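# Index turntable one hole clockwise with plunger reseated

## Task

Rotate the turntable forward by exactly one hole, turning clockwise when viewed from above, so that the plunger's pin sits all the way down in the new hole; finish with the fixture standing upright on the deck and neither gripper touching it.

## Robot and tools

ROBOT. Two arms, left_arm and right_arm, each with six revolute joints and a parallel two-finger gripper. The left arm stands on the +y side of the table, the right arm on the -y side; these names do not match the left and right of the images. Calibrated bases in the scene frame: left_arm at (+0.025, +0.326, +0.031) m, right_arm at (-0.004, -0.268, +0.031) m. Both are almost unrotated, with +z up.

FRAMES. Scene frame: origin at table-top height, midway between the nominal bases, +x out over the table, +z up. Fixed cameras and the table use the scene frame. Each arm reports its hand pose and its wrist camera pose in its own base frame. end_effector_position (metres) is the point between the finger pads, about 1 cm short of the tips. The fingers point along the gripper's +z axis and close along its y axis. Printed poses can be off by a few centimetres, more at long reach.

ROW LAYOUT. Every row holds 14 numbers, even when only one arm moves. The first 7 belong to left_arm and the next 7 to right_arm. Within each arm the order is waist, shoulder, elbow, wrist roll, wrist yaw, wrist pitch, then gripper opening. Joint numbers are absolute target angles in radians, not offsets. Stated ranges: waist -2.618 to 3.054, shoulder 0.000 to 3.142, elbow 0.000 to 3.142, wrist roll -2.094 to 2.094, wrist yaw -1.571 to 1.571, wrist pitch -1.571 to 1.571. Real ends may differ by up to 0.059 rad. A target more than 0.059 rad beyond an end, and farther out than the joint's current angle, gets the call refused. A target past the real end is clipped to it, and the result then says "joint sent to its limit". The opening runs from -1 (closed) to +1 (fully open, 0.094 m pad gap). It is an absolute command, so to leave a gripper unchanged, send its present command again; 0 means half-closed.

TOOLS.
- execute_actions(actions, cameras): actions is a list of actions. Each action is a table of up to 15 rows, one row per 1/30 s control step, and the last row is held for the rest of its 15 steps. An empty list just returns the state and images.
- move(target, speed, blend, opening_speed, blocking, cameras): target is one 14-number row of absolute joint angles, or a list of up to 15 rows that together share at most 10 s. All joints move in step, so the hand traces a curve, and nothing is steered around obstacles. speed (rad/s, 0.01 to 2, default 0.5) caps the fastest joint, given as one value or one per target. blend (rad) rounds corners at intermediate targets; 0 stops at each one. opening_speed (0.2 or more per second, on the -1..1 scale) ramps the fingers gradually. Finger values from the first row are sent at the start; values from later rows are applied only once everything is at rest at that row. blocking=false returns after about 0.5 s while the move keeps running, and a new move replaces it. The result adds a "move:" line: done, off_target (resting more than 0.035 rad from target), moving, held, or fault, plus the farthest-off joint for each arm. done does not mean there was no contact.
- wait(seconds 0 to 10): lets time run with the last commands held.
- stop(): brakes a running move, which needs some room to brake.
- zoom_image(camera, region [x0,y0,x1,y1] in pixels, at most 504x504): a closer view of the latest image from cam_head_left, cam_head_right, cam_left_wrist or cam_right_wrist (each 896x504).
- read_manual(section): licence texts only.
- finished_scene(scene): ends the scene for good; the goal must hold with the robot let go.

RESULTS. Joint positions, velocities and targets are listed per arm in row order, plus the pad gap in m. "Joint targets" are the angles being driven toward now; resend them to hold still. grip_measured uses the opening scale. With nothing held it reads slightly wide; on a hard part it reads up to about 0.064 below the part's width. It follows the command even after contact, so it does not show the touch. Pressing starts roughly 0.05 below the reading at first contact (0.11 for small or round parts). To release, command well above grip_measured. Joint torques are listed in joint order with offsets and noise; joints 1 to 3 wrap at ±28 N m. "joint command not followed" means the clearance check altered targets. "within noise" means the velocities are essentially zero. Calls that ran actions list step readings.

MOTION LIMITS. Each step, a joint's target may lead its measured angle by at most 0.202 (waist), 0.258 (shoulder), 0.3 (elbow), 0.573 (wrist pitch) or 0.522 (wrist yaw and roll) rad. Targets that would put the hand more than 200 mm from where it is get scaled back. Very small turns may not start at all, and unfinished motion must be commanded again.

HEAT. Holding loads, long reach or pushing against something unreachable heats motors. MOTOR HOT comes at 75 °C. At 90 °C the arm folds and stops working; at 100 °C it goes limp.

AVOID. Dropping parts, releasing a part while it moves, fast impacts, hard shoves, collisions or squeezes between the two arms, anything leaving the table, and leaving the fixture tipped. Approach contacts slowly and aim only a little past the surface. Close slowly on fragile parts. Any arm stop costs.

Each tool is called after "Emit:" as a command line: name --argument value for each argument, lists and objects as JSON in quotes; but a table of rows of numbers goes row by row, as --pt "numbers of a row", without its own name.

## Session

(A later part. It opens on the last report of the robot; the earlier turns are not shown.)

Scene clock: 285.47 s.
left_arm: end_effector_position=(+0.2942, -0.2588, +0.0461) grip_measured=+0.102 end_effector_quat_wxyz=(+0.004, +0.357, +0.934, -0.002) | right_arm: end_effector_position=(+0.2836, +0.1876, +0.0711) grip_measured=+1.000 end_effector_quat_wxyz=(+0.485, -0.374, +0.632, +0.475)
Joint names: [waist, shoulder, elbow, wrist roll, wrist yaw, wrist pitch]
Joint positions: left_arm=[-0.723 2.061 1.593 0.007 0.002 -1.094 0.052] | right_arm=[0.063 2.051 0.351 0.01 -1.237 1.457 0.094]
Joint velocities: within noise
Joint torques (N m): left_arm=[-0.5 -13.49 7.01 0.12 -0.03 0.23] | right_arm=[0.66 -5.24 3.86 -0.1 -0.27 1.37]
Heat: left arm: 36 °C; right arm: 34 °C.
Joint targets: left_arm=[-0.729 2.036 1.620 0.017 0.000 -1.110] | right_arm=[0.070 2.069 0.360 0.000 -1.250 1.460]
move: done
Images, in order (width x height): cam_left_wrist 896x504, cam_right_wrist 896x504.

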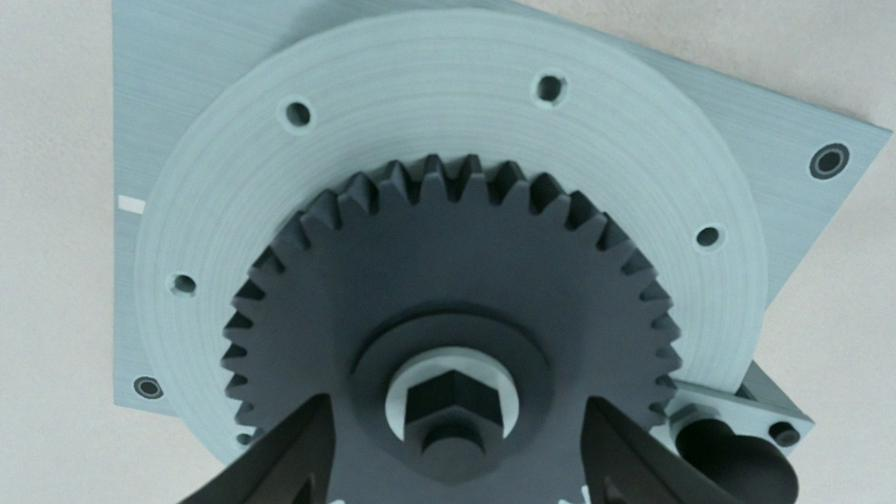

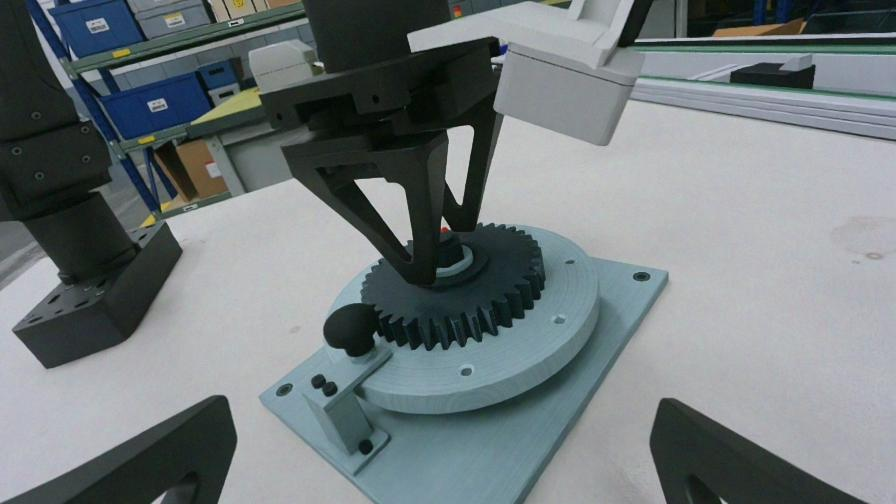

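Emit:
move --target '[-0.729,2.036,1.62,0.017,0,-1.11,-0.75,0.07,2.069,0.36,0,-1.25,1.46,1]' --opening_speed 0.3 --cameras '["cam_left_wrist","cam_right_wrist"]'

Emit:
zoom_image --camera "cam_right_wrist" --region '[340, 180, 560, 360]'

Scene clock: 295.80 s.
left_arm: end_effector_position=(+0.2948, -0.2581, +0.0461) grip_measured=-0.630 end_effector_quat_wxyz=(+0.005, +0.358, +0.934, +0.000) | right_arm: end_effector_position=(+0.2836, +0.1876, +0.0711) grip_measured=+1.000 end_effector_quat_wxyz=(+0.485, -0.374, +0.632, +0.475)
Joint names: [waist, shoulder, elbow, wrist roll, wrist yaw, wrist pitch]
Joint positions: left_arm=[-0.723 2.061 1.593 0.01 -0.003 -1.094 0.017] | right_arm=[0.063 2.051 0.351 0.01 -1.237 1.457 0.094]
Joint velocities: within noise
Joint torques (N m): left_arm=[-0.46 -13.49 7.02 0.1 0.02 0.24] | right_arm=[0.68 -5.23 3.84 -0.07 -0.28 1.37]
Heat: left arm: 36 °C; right arm: 34 °C.
Joint targets: left_arm=[-0.729 2.036 1.620 0.017 0.000 -1.110] | right_arm=[0.070 2.069 0.360 0.000 -1.250 1.460]
move: done
Images, in order (width x height): cam_left_wrist 896x504, cam_right_wrist 896x504.

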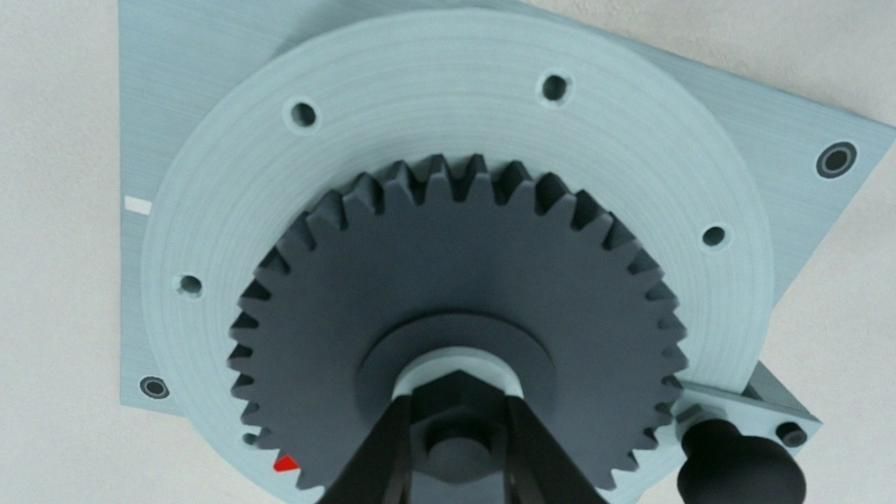

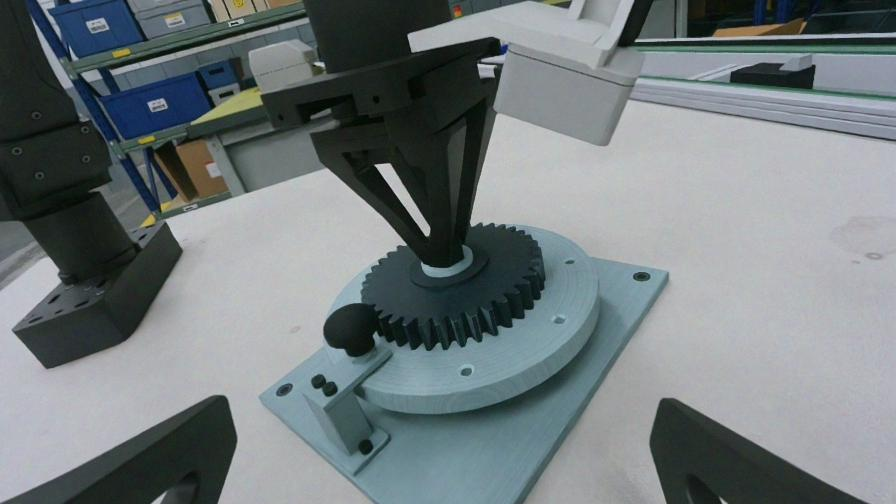

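Scaled by 2.291 from the camera's 896x504 image, which has a finer 1280x720 frame.

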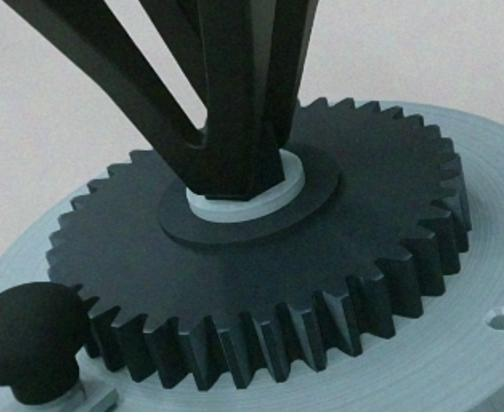

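Emit:
move --pt "-0.729 2.036 1.62 0.017 0 -1.11 -0.75 0.07 1.43 0.23 0 -0.9 0.9 0.3" --pt "-0.729 2.036 1.62 0.017 0 -1.11 -0.75 0.875 1.42 0.22 0 0 0.9 0.3" --speed 0.6 --cameras '["cam_head_left","cam_right_wrist"]'

Scene clock: 369.63 s.
left_arm: end_effector_position=(+0.2948, -0.2581, +0.0461) grip_measured=-0.630 end_effector_quat_wxyz=(+0.005, +0.358, +0.934, +0.000) | right_arm: end_effector_position=(+0.2344, +0.2814, +0.1003) grip_measured=+0.302 end_effector_quat_wxyz=(+0.537, -0.337, +0.729, +0.257)
Joint names: [waist, shoulder, elbow, wrist roll, wrist yaw, wrist pitch]
Joint positions: left_arm=[-0.723 2.061 1.593 0.01 -0.003 -1.094 0.017] | right_arm=[0.868 1.44 0.231 0.01 -0.012 0.915 0.061]
Joint velocities: within noise
Joint torques (N m): left_arm=[-0.49 -13.45 7.02 0.1 0.03 0.23] | right_arm=[0.58 -5.61 5.53 -0.1 0.1 1.61]
Heat: left arm: 38 °C; right arm: 34 °C.
Joint targets: left_arm=[-0.729 2.036 1.620 0.017 0.000 -1.110] | right_arm=[0.875 1.420 0.220 0.000 0.000 0.900]
move: done
Images, in order (width x height): cam_head_left 896x504, cam_right_wrist 896x504.

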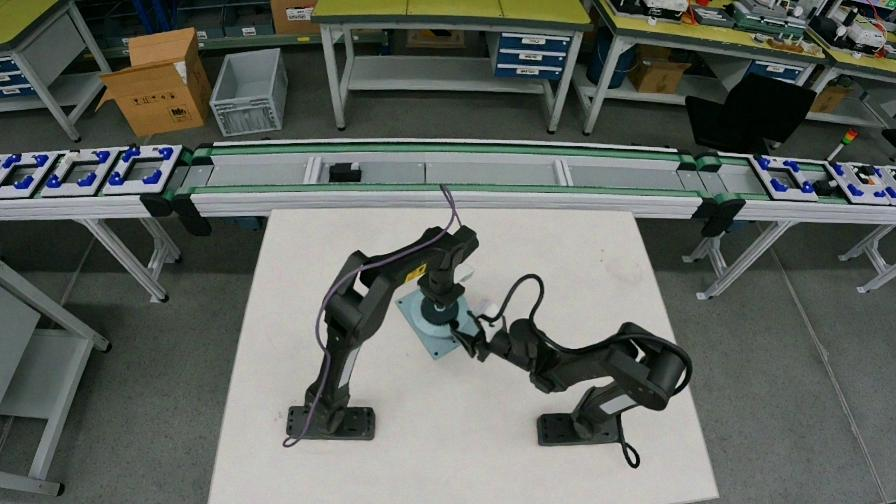

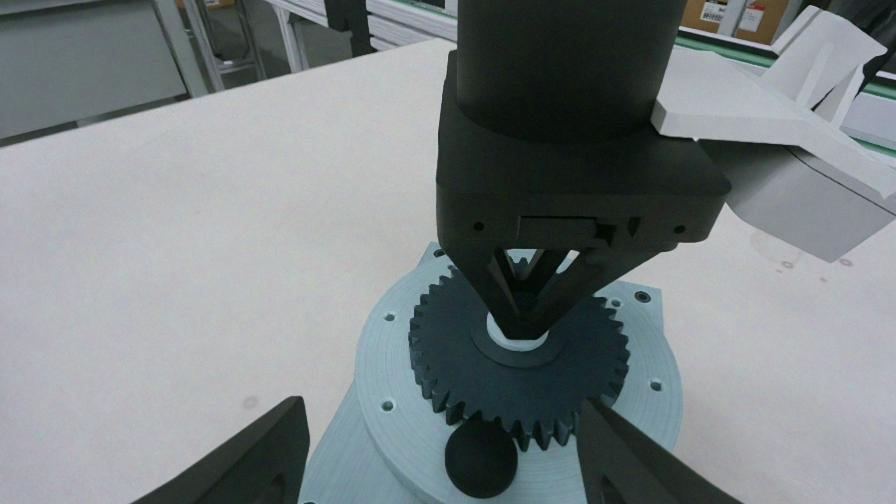

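Emit:
move --target '[-0.729,2.036,1.62,0.017,0,-1.11,-0.75,0.842,1.719,0.122,0,0,1.297,0.3]' --speed 0.3 --cameras '["cam_right_wrist","cam_left_wrist"]'

Scene clock: 394.90 s.
left_arm: end_effector_position=(+0.2948, -0.2581, +0.0461) grip_measured=-0.630 end_effector_quat_wxyz=(+0.005, +0.358, +0.934, +0.000) | right_arm: end_effector_position=(+0.2304, +0.2669, +0.0648) grip_measured=+0.302 end_effector_quat_wxyz=(+0.543, -0.330, +0.730, +0.254)
Joint names: [waist, shoulder, elbow, wrist roll, wrist yaw, wrist pitch]
Joint positions: left_arm=[-0.723 2.061 1.593 0.01 -0.003 -1.094 0.017] | right_arm=[0.851 1.706 0.129 0.01 -0.01 1.291 0.061]
Joint velocities: within noise
Joint torques (N m): left_arm=[-0.46 -13.5 7.01 0.09 0.02 0.23] | right_arm=[-0.88 -3.62 3.67 -0.09 0.09 1.8]
Heat: left arm: 38 °C; right arm: 36 °C.
Joint targets: left_arm=[-0.729 2.036 1.620 0.017 0.000 -1.110] | right_arm=[0.842 1.719 0.122 0.000 0.000 1.297]
move: done
Images, in order (width x height): cam_left_wrist 896x504, cam_right_wrist 896x504.

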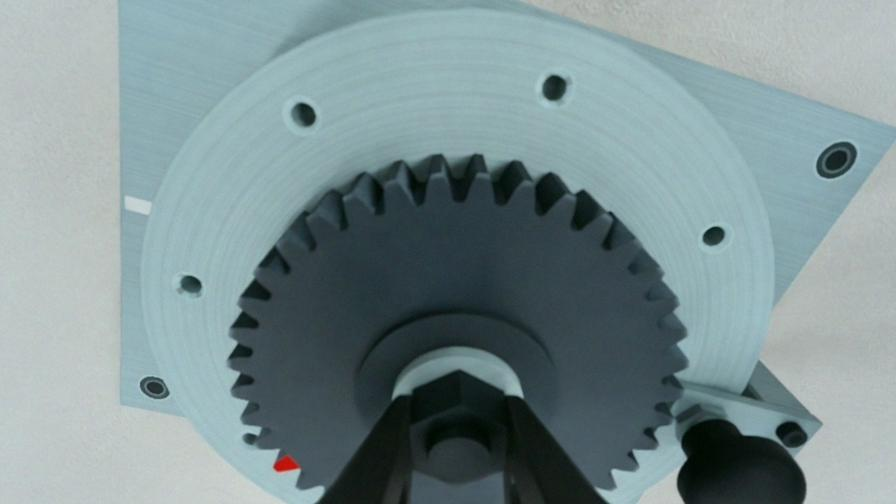

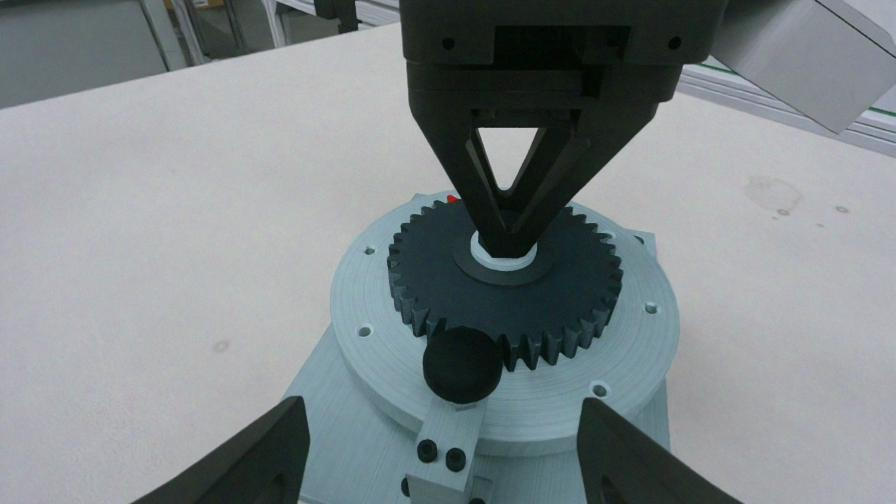

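Emit:
move --pt "-0.729 2.036 1.62 0.017 0 -1.11 -0.75 0.824 1.976 0.152 0 0 1.506 0.3" --pt "-0.729 2.036 1.62 0.017 0 -1.11 -0.75 0.824 1.987 0.24 0 0 1.44 0.3" --speed 0.25 --cameras '["cam_right_wrist","cam_left_wrist"]'

Scene clock: 420.83 s.
left_arm: end_effector_position=(+0.2948, -0.2581, +0.0461) grip_measured=-0.630 end_effector_quat_wxyz=(+0.005, +0.358, +0.934, +0.000) | right_arm: end_effector_position=(+0.2537, +0.2831, +0.0421) grip_measured=+0.302 end_effector_quat_wxyz=(+0.548, -0.322, +0.731, +0.250)
Joint names: [waist, shoulder, elbow, wrist roll, wrist yaw, wrist pitch]
Joint positions: left_arm=[-0.723 2.061 1.593 0.01 -0.003 -1.094 0.017] | right_arm=[0.833 1.968 0.233 0.009 -0.01 1.457 0.061]
Joint velocities: within noise
Joint torques (N m): left_arm=[-0.47 -13.49 6.99 0.1 0.03 0.23] | right_arm=[-0.92 -4.72 3.9 -0.08 0.08 1.59]
Heat: left arm: 38 °C; right arm: 37 °C.
Joint targets: left_arm=[-0.729 2.036 1.620 0.017 0.000 -1.110] | right_arm=[0.824 1.987 0.240 0.000 0.000 1.440]
move: done
Images, in order (width x height): cam_left_wrist 896x504, cam_right_wrist 896x504.

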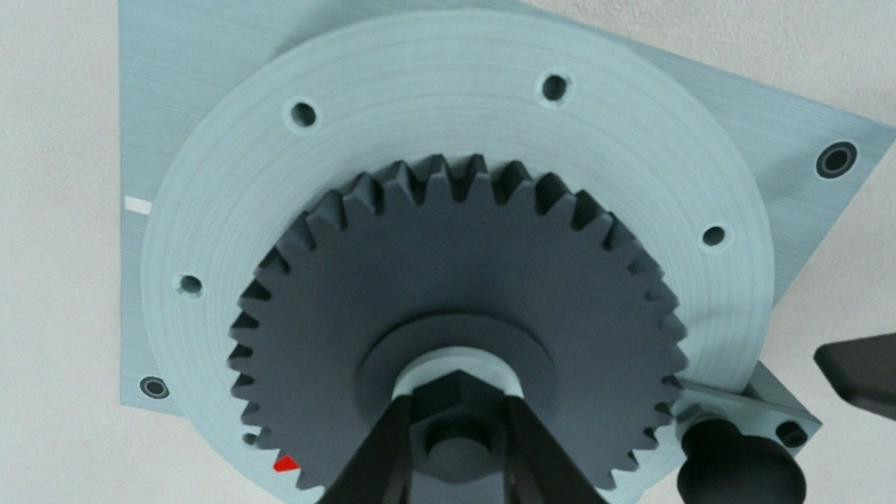

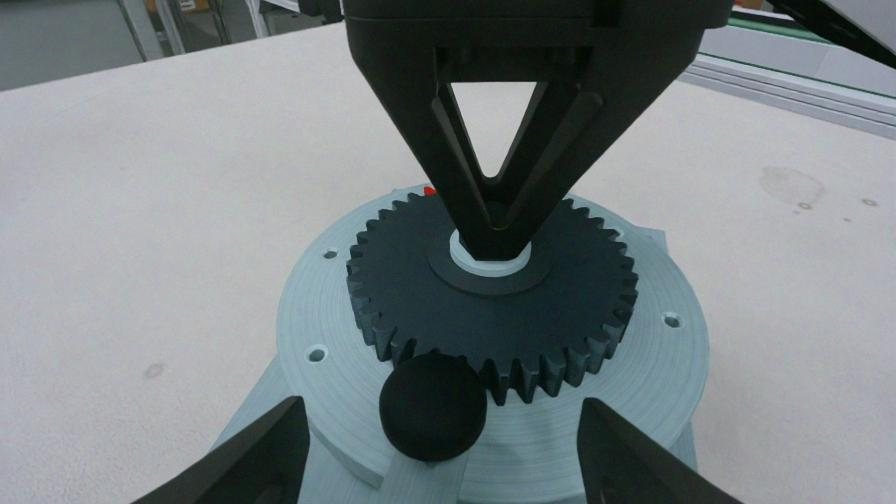

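Emit:
move --target '[-0.729,2.036,1.62,0.017,0,-1.11,-0.75,0.846,2.046,0.272,0,0,1.488,0.3]' --speed 0.15 --cameras '["cam_right_wrist","cam_left_wrist"]'

Scene clock: 440.17 s.
left_arm: end_effector_position=(+0.2948, -0.2581, +0.0461) grip_measured=-0.630 end_effector_quat_wxyz=(+0.005, +0.358, +0.934, +0.000) | right_arm: end_effector_position=(+0.2568, +0.2891, +0.0341) grip_measured=+0.302 end_effector_quat_wxyz=(+0.546, -0.324, +0.731, +0.250)
Joint names: [waist, shoulder, elbow, wrist roll, wrist yaw, wrist pitch]
Joint positions: left_arm=[-0.723 2.061 1.593 0.01 -0.003 -1.094 0.017] | right_arm=[0.837 2.028 0.262 0.009 -0.01 1.482 0.061]
Joint velocities: within noise
Joint torques (N m): left_arm=[-0.46 -13.46 7.01 0.09 0.03 0.23] | right_arm=[0.83 -5.07 3.95 -0.07 0.08 1.8]
Heat: left arm: 39 °C; right arm: 37 °C.
Joint targets: left_arm=[-0.729 2.036 1.620 0.017 0.000 -1.110] | right_arm=[0.846 2.046 0.272 0.000 0.000 1.488]
move: done
Images, in order (width x height): cam_left_wrist 896x504, cam_right_wrist 896x504.

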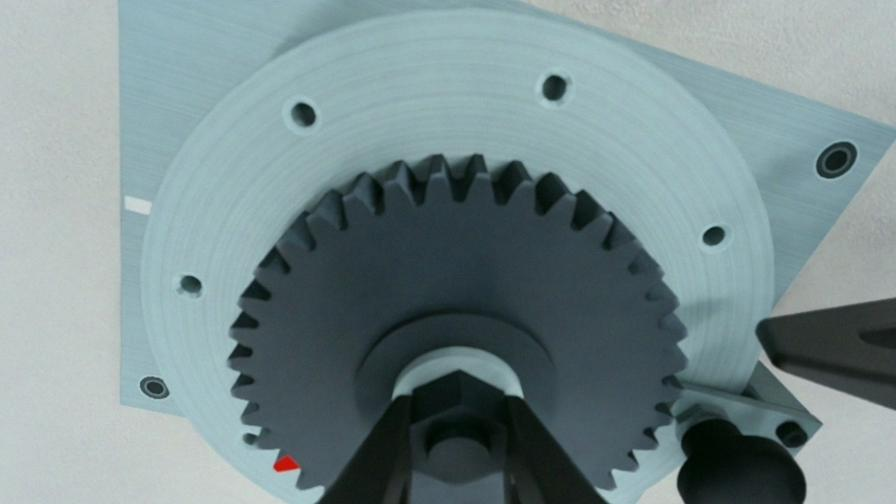

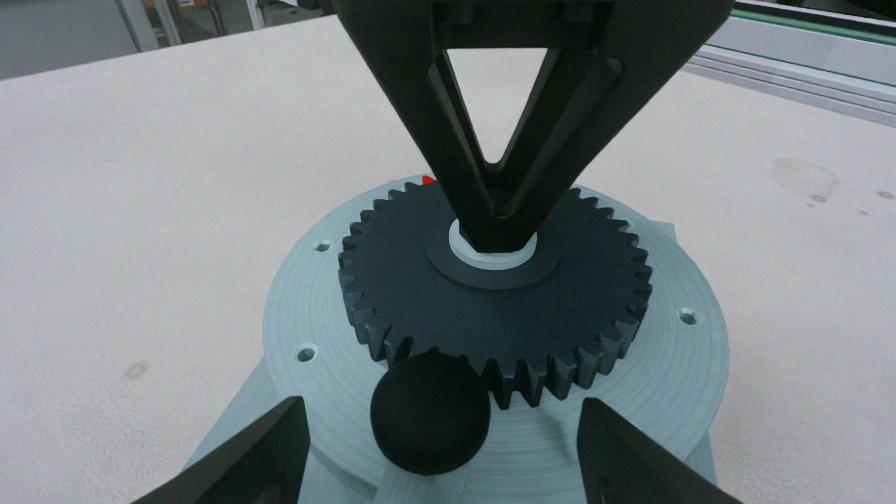

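Emit:
move --target '[-0.729,2.036,1.62,0.017,0,-1.11,-0.75,0.854,2.046,0.292,0,0,1.462,0.1]' --speed 0.1 --opening_speed 0.5 --cameras '["cam_right_wrist","cam_left_wrist"]'

Scene clock: 453.33 s.
left_arm: end_effector_position=(+0.2948, -0.2581, +0.0461) grip_measured=-0.630 end_effector_quat_wxyz=(+0.005, +0.358, +0.934, +0.000) | right_arm: end_effector_position=(+0.2586, +0.2956, +0.0383) grip_measured=+0.102 end_effector_quat_wxyz=(+0.551, -0.325, +0.725, +0.255)
Joint names: [waist, shoulder, elbow, wrist roll, wrist yaw, wrist pitch]
Joint positions: left_arm=[-0.723 2.061 1.593 0.01 -0.003 -1.094 0.017] | right_arm=[0.845 2.028 0.282 0.009 -0.01 1.479 0.052]
Joint velocities: within noise
Joint torques (N m): left_arm=[-0.51 -13.44 7.01 0.1 0.03 0.24] | right_arm=[0.73 -5.18 4.08 -0.07 0.08 1.63]
Heat: left arm: 39 °C; right arm: 37 °C.
Joint targets: left_arm=[-0.729 2.036 1.620 0.017 0.000 -1.110] | right_arm=[0.854 2.046 0.292 0.000 0.000 1.462]
move: done
Images, in order (width x height): cam_left_wrist 896x504, cam_right_wrist 896x504.

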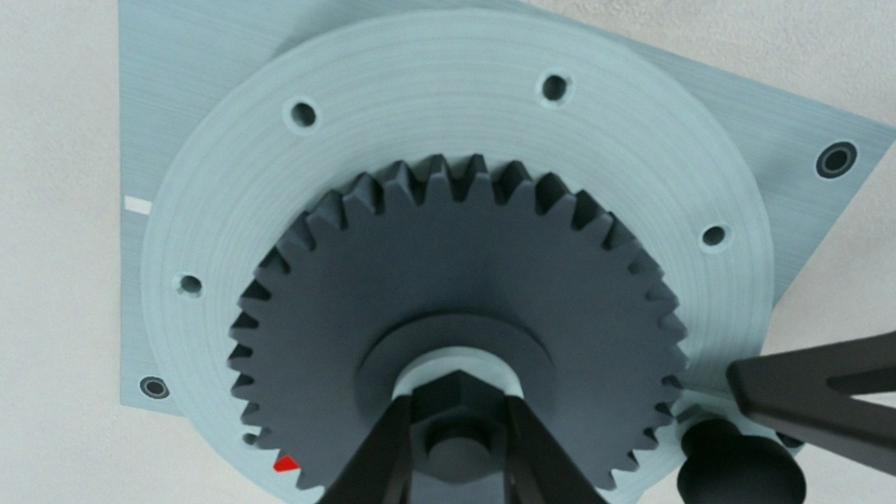

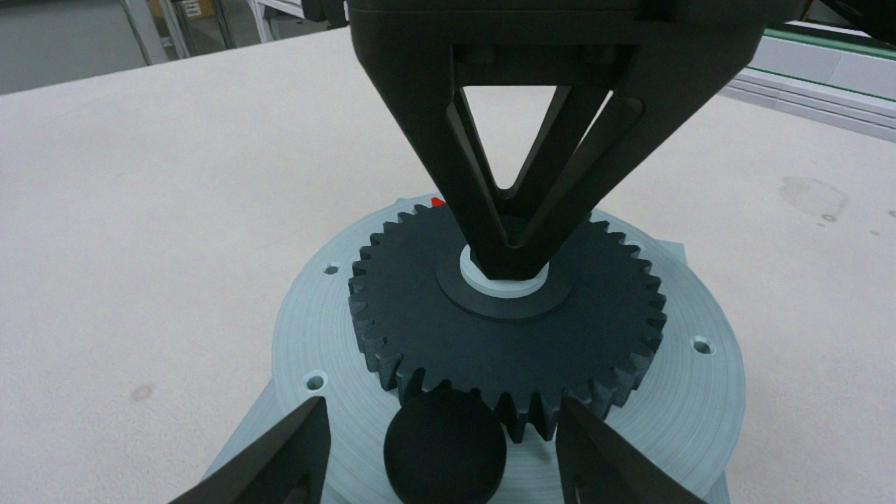

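Emit:
move --target '[-0.729,2.036,1.62,0.017,0,-1.11,-0.75,0.854,2.046,0.292,0,0,1.462,-0.7]' --opening_speed 0.3 --cameras '["cam_right_wrist","cam_left_wrist"]'

Scene clock: 464.27 s.
left_arm: end_effector_position=(+0.2948, -0.2581, +0.0461) grip_measured=-0.630 end_effector_quat_wxyz=(+0.005, +0.358, +0.934, +0.000) | right_arm: end_effector_position=(+0.2586, +0.2955, +0.0380) grip_measured=-0.497 end_effector_quat_wxyz=(+0.550, -0.325, +0.726, +0.255)
Joint names: [waist, shoulder, elbow, wrist roll, wrist yaw, wrist pitch]
Joint positions: left_arm=[-0.723 2.061 1.593 0.01 -0.003 -1.094 0.017] | right_arm=[0.845 2.028 0.282 0.009 -0.009 1.478 0.024]
Joint velocities: within noise
Joint torques (N m): left_arm=[-0.49 -13.46 6.99 0.09 0.03 0.23] | right_arm=[0.8 -5.16 4.14 -0.06 0.07 1.62]
Heat: left arm: 39 °C; right arm: 37 °C.
Joint targets: left_arm=[-0.729 2.036 1.620 0.017 0.000 -1.110] | right_arm=[0.854 2.046 0.292 0.000 0.000 1.462]
move: done
Images, in order (width x height): cam_left_wrist 896x504, cam_right_wrist 896x504.

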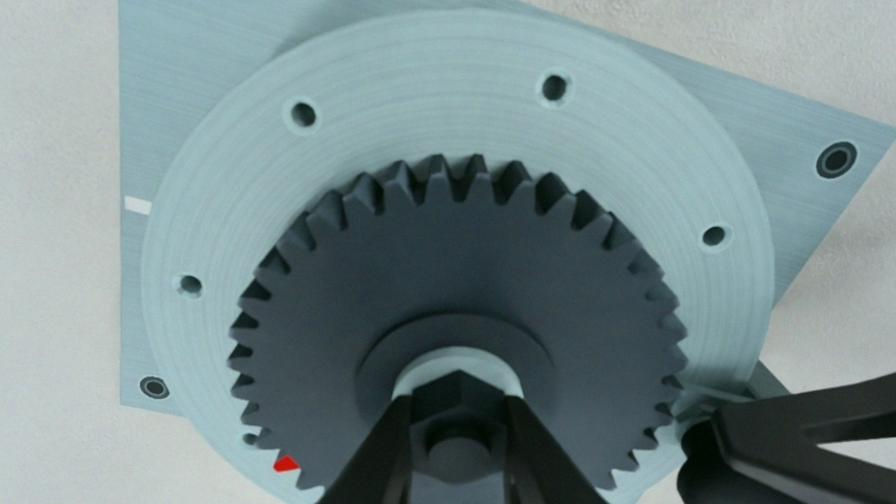

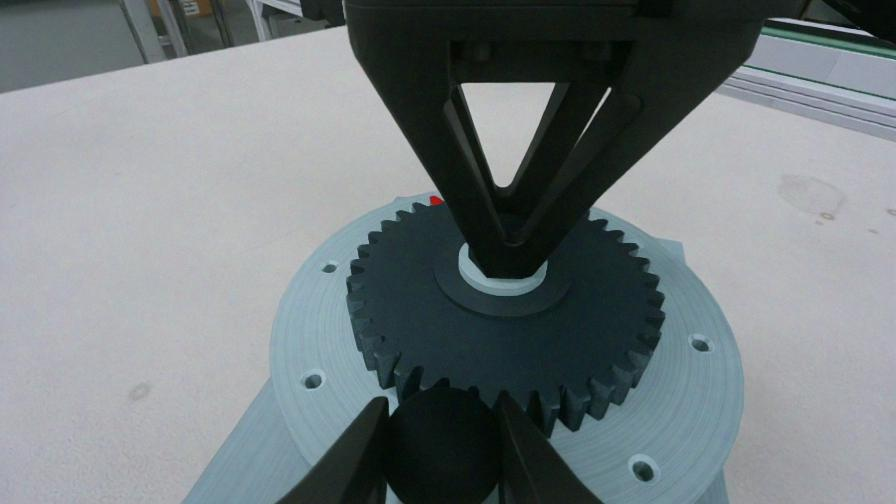

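Emit:
move --target '[-0.729,2.036,1.62,0.017,0,-1.11,-0.75,0.854,1.985,0.288,0,0,1.42,-0.7]' --speed 0.1 --cameras '["cam_right_wrist","cam_left_wrist"]'

Scene clock: 476.83 s.
left_arm: end_effector_position=(+0.2948, -0.2581, +0.0461) grip_measured=-0.630 end_effector_quat_wxyz=(+0.005, +0.358, +0.934, +0.000) | right_arm: end_effector_position=(+0.2584, +0.2954, +0.0379) grip_measured=-0.497 end_effector_quat_wxyz=(+0.546, -0.327, +0.729, +0.253)
Joint names: [waist, shoulder, elbow, wrist roll, wrist yaw, wrist pitch]
Joint positions: left_arm=[-0.723 2.061 1.593 0.01 -0.003 -1.094 0.017] | right_arm=[0.845 2.008 0.283 0.009 -0.009 1.445 0.024]
Joint velocities: within noise
Joint torques (N m): left_arm=[-0.49 -13.45 6.99 0.1 0.03 0.24] | right_arm=[0.76 -8.31 3.77 -0.07 0.07 1.55]
Heat: left arm: 39 °C; right arm: 37 °C.
Joint targets: left_arm=[-0.729 2.036 1.620 0.017 0.000 -1.110] | right_arm=[0.854 1.985 0.288 0.000 0.000 1.420]
move: done
Images, in order (width x height): cam_left_wrist 896x504, cam_right_wrist 896x504.

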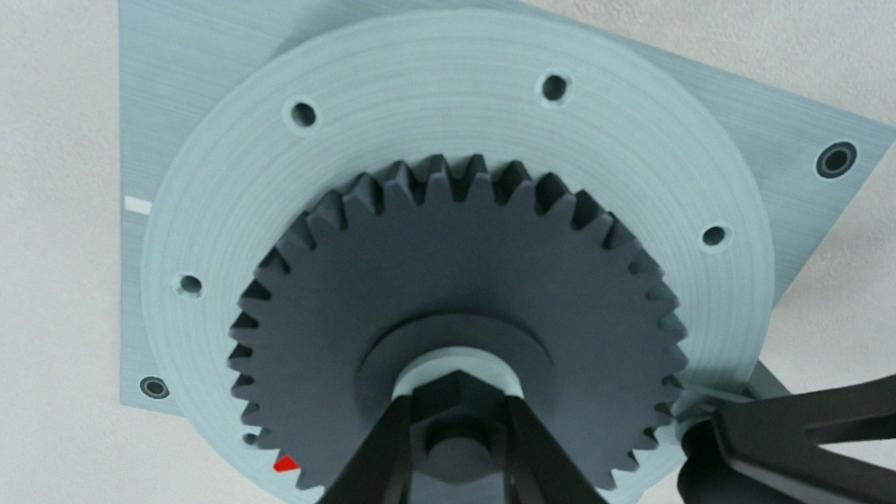

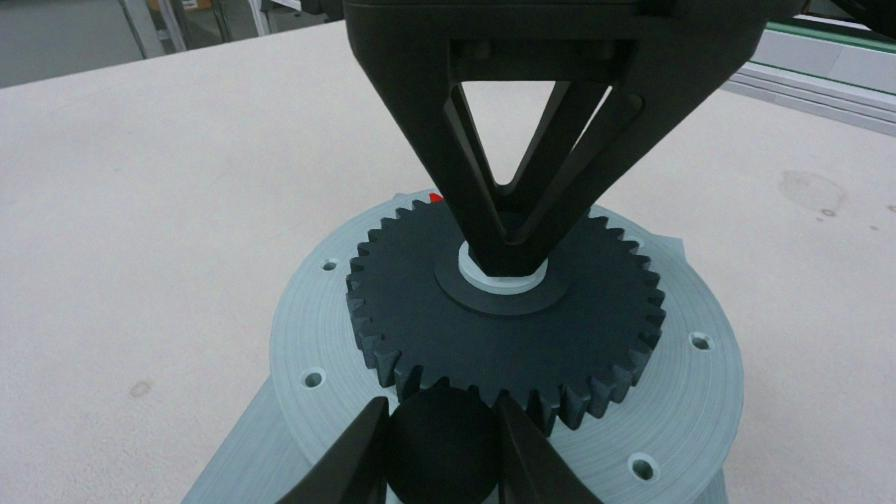

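Emit:
move --target '[-0.729,2.036,1.62,0.017,0,-1.11,-0.75,0.854,1.945,0.283,0,0,1.40,-0.8]' --speed 0.1 --cameras '["cam_right_wrist","cam_left_wrist"]'

Scene clock: 481.63 s.
left_arm: end_effector_position=(+0.2948, -0.2581, +0.0461) grip_measured=-0.630 end_effector_quat_wxyz=(+0.005, +0.358, +0.934, +0.000) | right_arm: end_effector_position=(+0.2584, +0.2953, +0.0383) grip_measured=-0.497 end_effector_quat_wxyz=(+0.540, -0.329, +0.733, +0.250)
Joint names: [waist, shoulder, elbow, wrist roll, wrist yaw, wrist pitch]
Joint positions: left_arm=[-0.723 2.061 1.593 0.01 -0.003 -1.094 0.017] | right_arm=[0.845 1.977 0.286 0.009 -0.009 1.395 0.024]
Joint velocities: within noise
Joint torques (N m): left_arm=[-0.49 -13.44 7.02 0.11 0.02 0.24] | right_arm=[0.79 -9.03 3.23 -0.08 0.08 1.79]
Heat: left arm: 39 °C; right arm: 37 °C.
Joint targets: left_arm=[-0.729 2.036 1.620 0.017 0.000 -1.110] | right_arm=[0.854 1.945 0.283 0.000 0.000 1.400]
move: done
Images, in order (width x height): cam_left_wrist 896x504, cam_right_wrist 896x504.

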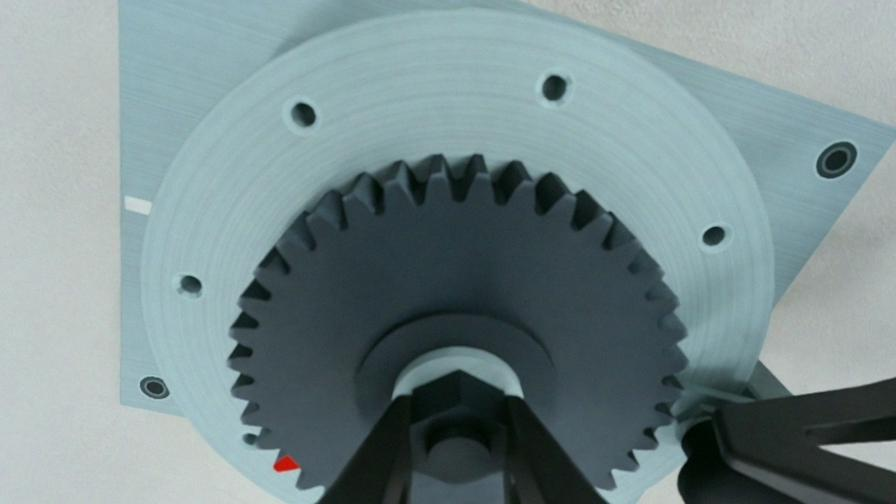

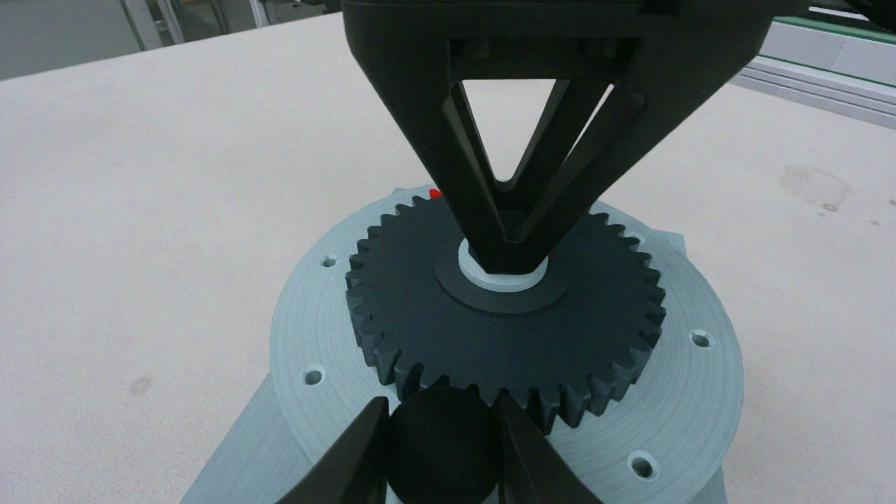

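Emit:
move --target '[-0.729,2.036,1.62,0.017,0,-1.11,-0.75,0.854,1.92,0.283,0,0,1.405,-0.8]' --speed 0.1 --cameras '["cam_right_wrist","cam_left_wrist"]'

Scene clock: 490.37 s.
left_arm: end_effector_position=(+0.2948, -0.2581, +0.0461) grip_measured=-0.630 end_effector_quat_wxyz=(+0.005, +0.358, +0.934, +0.000) | right_arm: end_effector_position=(+0.2583, +0.2953, +0.0385) grip_measured=-0.497 end_effector_quat_wxyz=(+0.537, -0.330, +0.736, +0.249)
Joint names: [waist, shoulder, elbow, wrist roll, wrist yaw, wrist pitch]
Joint positions: left_arm=[-0.723 2.061 1.593 0.01 -0.003 -1.094 0.017] | right_arm=[0.845 1.961 0.288 0.009 -0.009 1.369 0.024]
Joint velocities: within noise
Joint torques (N m): left_arm=[-0.47 -13.48 6.97 0.11 0.02 0.24] | right_arm=[0.76 -9.69 3.11 -0.08 0.08 2.11]
Heat: left arm: 39 °C; right arm: 37 °C.
Joint targets: left_arm=[-0.729 2.036 1.620 0.017 0.000 -1.110] | right_arm=[0.854 1.920 0.283 0.000 0.000 1.405]
move: off_target (right_arm); right_arm: the shoulder is farthest, 0.041 rad from its target
Images, in order (width x height): cam_left_wrist 896x504, cam_right_wrist 896x504.

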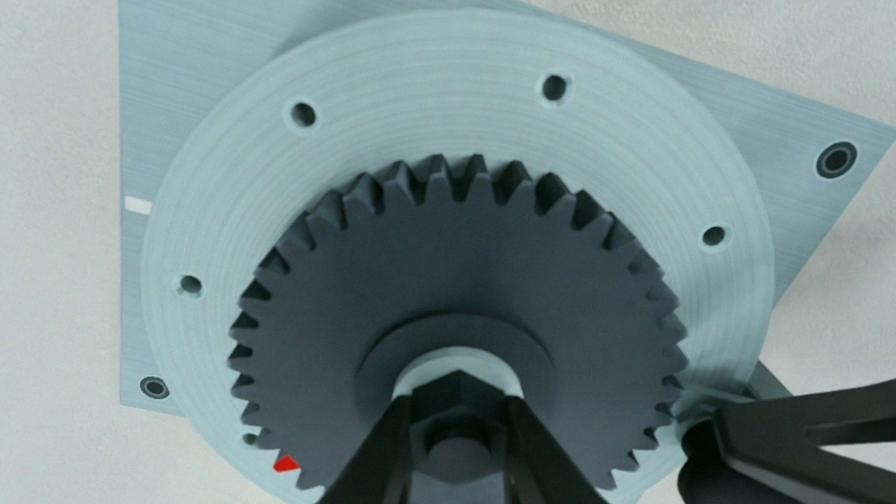

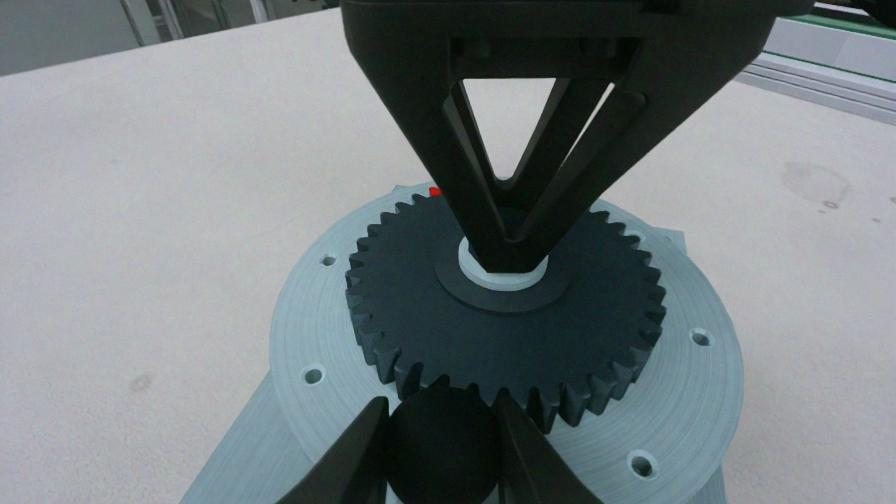

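Emit:
move --target '[-0.729,2.036,1.62,0.017,0,-1.11,-0.8,0.854,1.92,0.285,0,0,1.45,-0.9]' --speed 0.1 --cameras '["cam_right_wrist","cam_left_wrist"]'

Scene clock: 500.00 s.
left_arm: end_effector_position=(+0.2948, -0.2581, +0.0461) grip_measured=-0.630 end_effector_quat_wxyz=(+0.005, +0.358, +0.934, +0.000) | right_arm: end_effector_position=(+0.2585, +0.2954, +0.0388) grip_measured=-0.497 end_effector_quat_wxyz=(+0.538, -0.330, +0.735, +0.249)
Joint names: [waist, shoulder, elbow, wrist roll, wrist yaw, wrist pitch]
Joint positions: left_arm=[-0.723 2.061 1.593 0.01 -0.003 -1.094 0.017] | right_arm=[0.845 1.961 0.289 0.009 -0.009 1.369 0.024]
Joint velocities: within noise
Joint torques (N m): left_arm=[-0.44 -13.45 7.02 0.1 0.03 0.24] | right_arm=[0.75 -9.66 3.3 -0.08 0.08 2.49]
Heat: left arm: 40 °C; right arm: 38 °C.
Joint targets: left_arm=[-0.729 2.036 1.620 0.017 0.000 -1.110] | right_arm=[0.854 1.920 0.285 0.000 0.000 1.450]
move: off_target (right_arm); right_arm: the wrist pitch is farthest, 0.081 rad from its target
Images, in order (width x height): cam_left_wrist 896x504, cam_right_wrist 896x504.

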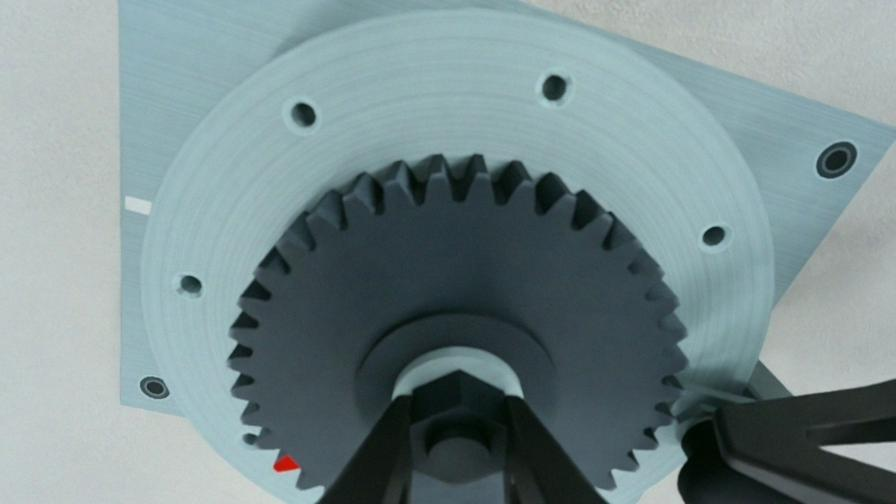

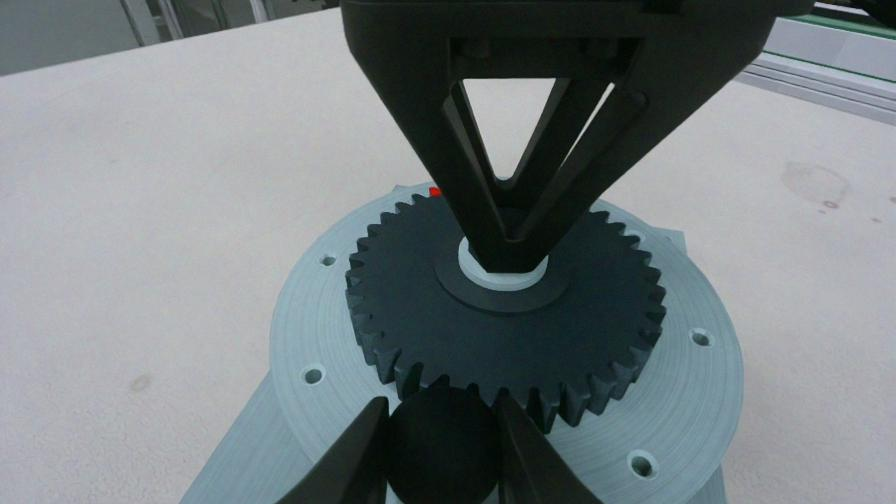

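Emit:
move --target '[-0.729,2.036,1.62,0.017,0,-1.11,-0.8,0.854,1.91,0.285,0,0,1.55,-1]' --speed 0.1 --cameras '["cam_right_wrist","cam_left_wrist"]'

Scene clock: 506.90 s.
left_arm: end_effector_position=(+0.2948, -0.2581, +0.0461) grip_measured=-0.630 end_effector_quat_wxyz=(+0.005, +0.358, +0.934, +0.000) | right_arm: end_effector_position=(+0.2587, +0.2957, +0.0409) grip_measured=-0.497 end_effector_quat_wxyz=(+0.541, -0.329, +0.733, +0.250)
Joint names: [waist, shoulder, elbow, wrist roll, wrist yaw, wrist pitch]
Joint positions: left_arm=[-0.723 2.061 1.593 0.01 -0.003 -1.094 0.017] | right_arm=[0.845 1.961 0.288 0.009 -0.009 1.379 0.024]
Joint velocities: within noise
Joint torques (N m): left_arm=[-0.49 -13.46 6.99 0.1 0.02 0.23] | right_arm=[0.77 -10.45 3.38 -0.08 0.08 3.31]
Heat: left arm: 40 °C; right arm: 40 °C.
Joint targets: left_arm=[-0.729 2.036 1.620 0.017 0.000 -1.110] | right_arm=[0.854 1.910 0.285 0.000 0.000 1.550]
move: off_target (right_arm); right_arm: the wrist pitch is farthest, 0.171 rad from its target
Images, in order (width x height): cam_left_wrist 896x504, cam_right_wrist 896x504.

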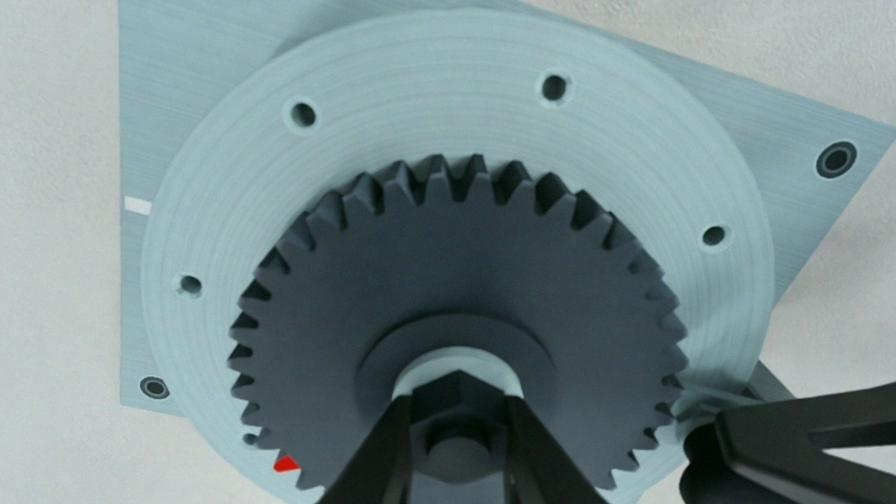

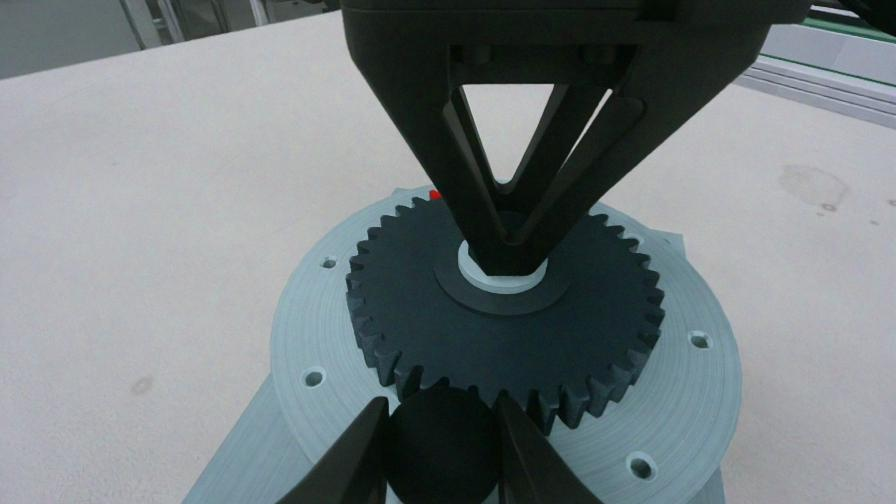

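Emit:
move --target '[-0.729,2.036,1.62,0.017,0,-1.11,-0.8,0.854,1.88,0.29,0,0,1.58,-1]' --speed 0.1 --cameras '["cam_right_wrist","cam_left_wrist"]'

Scene clock: 512.93 s.
left_arm: end_effector_position=(+0.2948, -0.2581, +0.0461) grip_measured=-0.630 end_effector_quat_wxyz=(+0.005, +0.358, +0.934, +0.000) | right_arm: end_effector_position=(+0.2587, +0.2957, +0.0423) grip_measured=-0.497 end_effector_quat_wxyz=(+0.541, -0.328, +0.732, +0.251)
Joint names: [waist, shoulder, elbow, wrist roll, wrist yaw, wrist pitch]
Joint positions: left_arm=[-0.723 2.061 1.593 0.01 -0.003 -1.094 0.017] | right_arm=[0.845 1.953 0.287 0.009 -0.009 1.374 0.024]
Joint velocities: within noise
Joint torques (N m): left_arm=[-0.44 -13.44 7.01 0.09 0.02 0.23] | right_arm=[0.76 -12.34 3.92 -0.07 0.08 3.39]
Heat: left arm: 40 °C; right arm: 43 °C.
Joint targets: left_arm=[-0.729 2.036 1.620 0.017 0.000 -1.110] | right_arm=[0.854 1.880 0.290 0.000 0.000 1.555]
joint sent to its limit (right arm) — the wrist pitch, upper limit.
move: off_target (right_arm); right_arm: the wrist pitch is farthest, 0.206 rad from its target
Images, in order (width x height): cam_left_wrist 896x504, cam_right_wrist 896x504.

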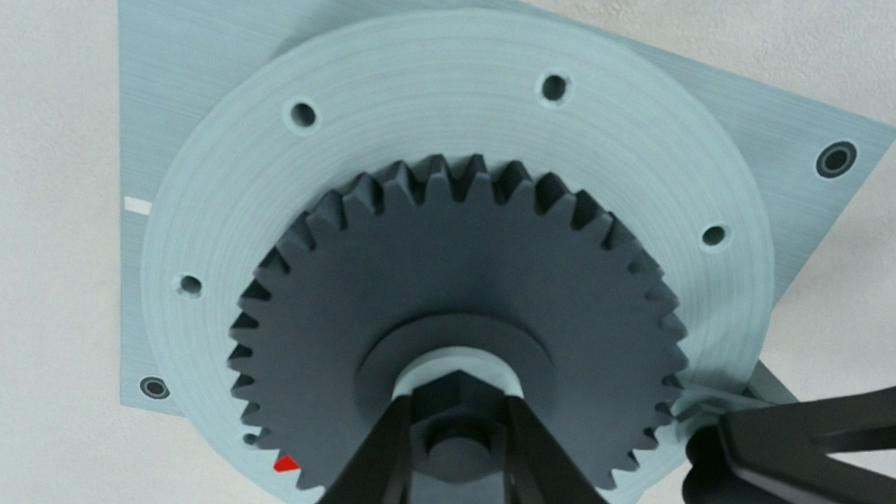

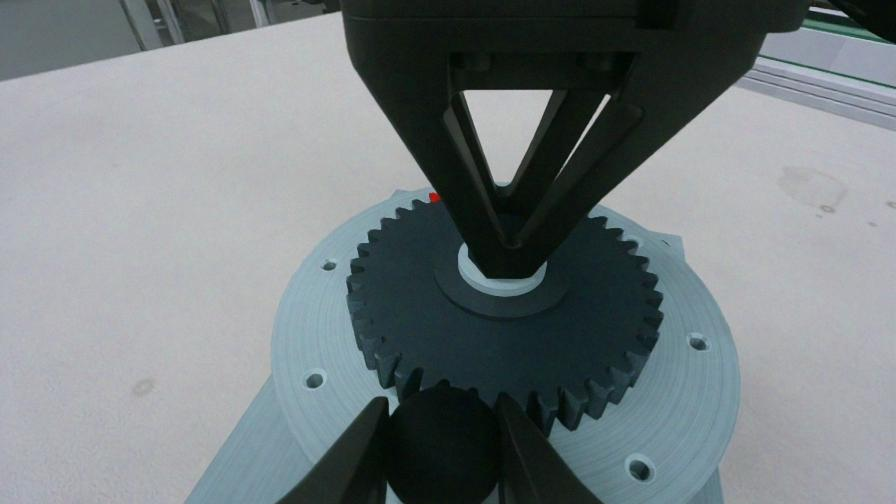

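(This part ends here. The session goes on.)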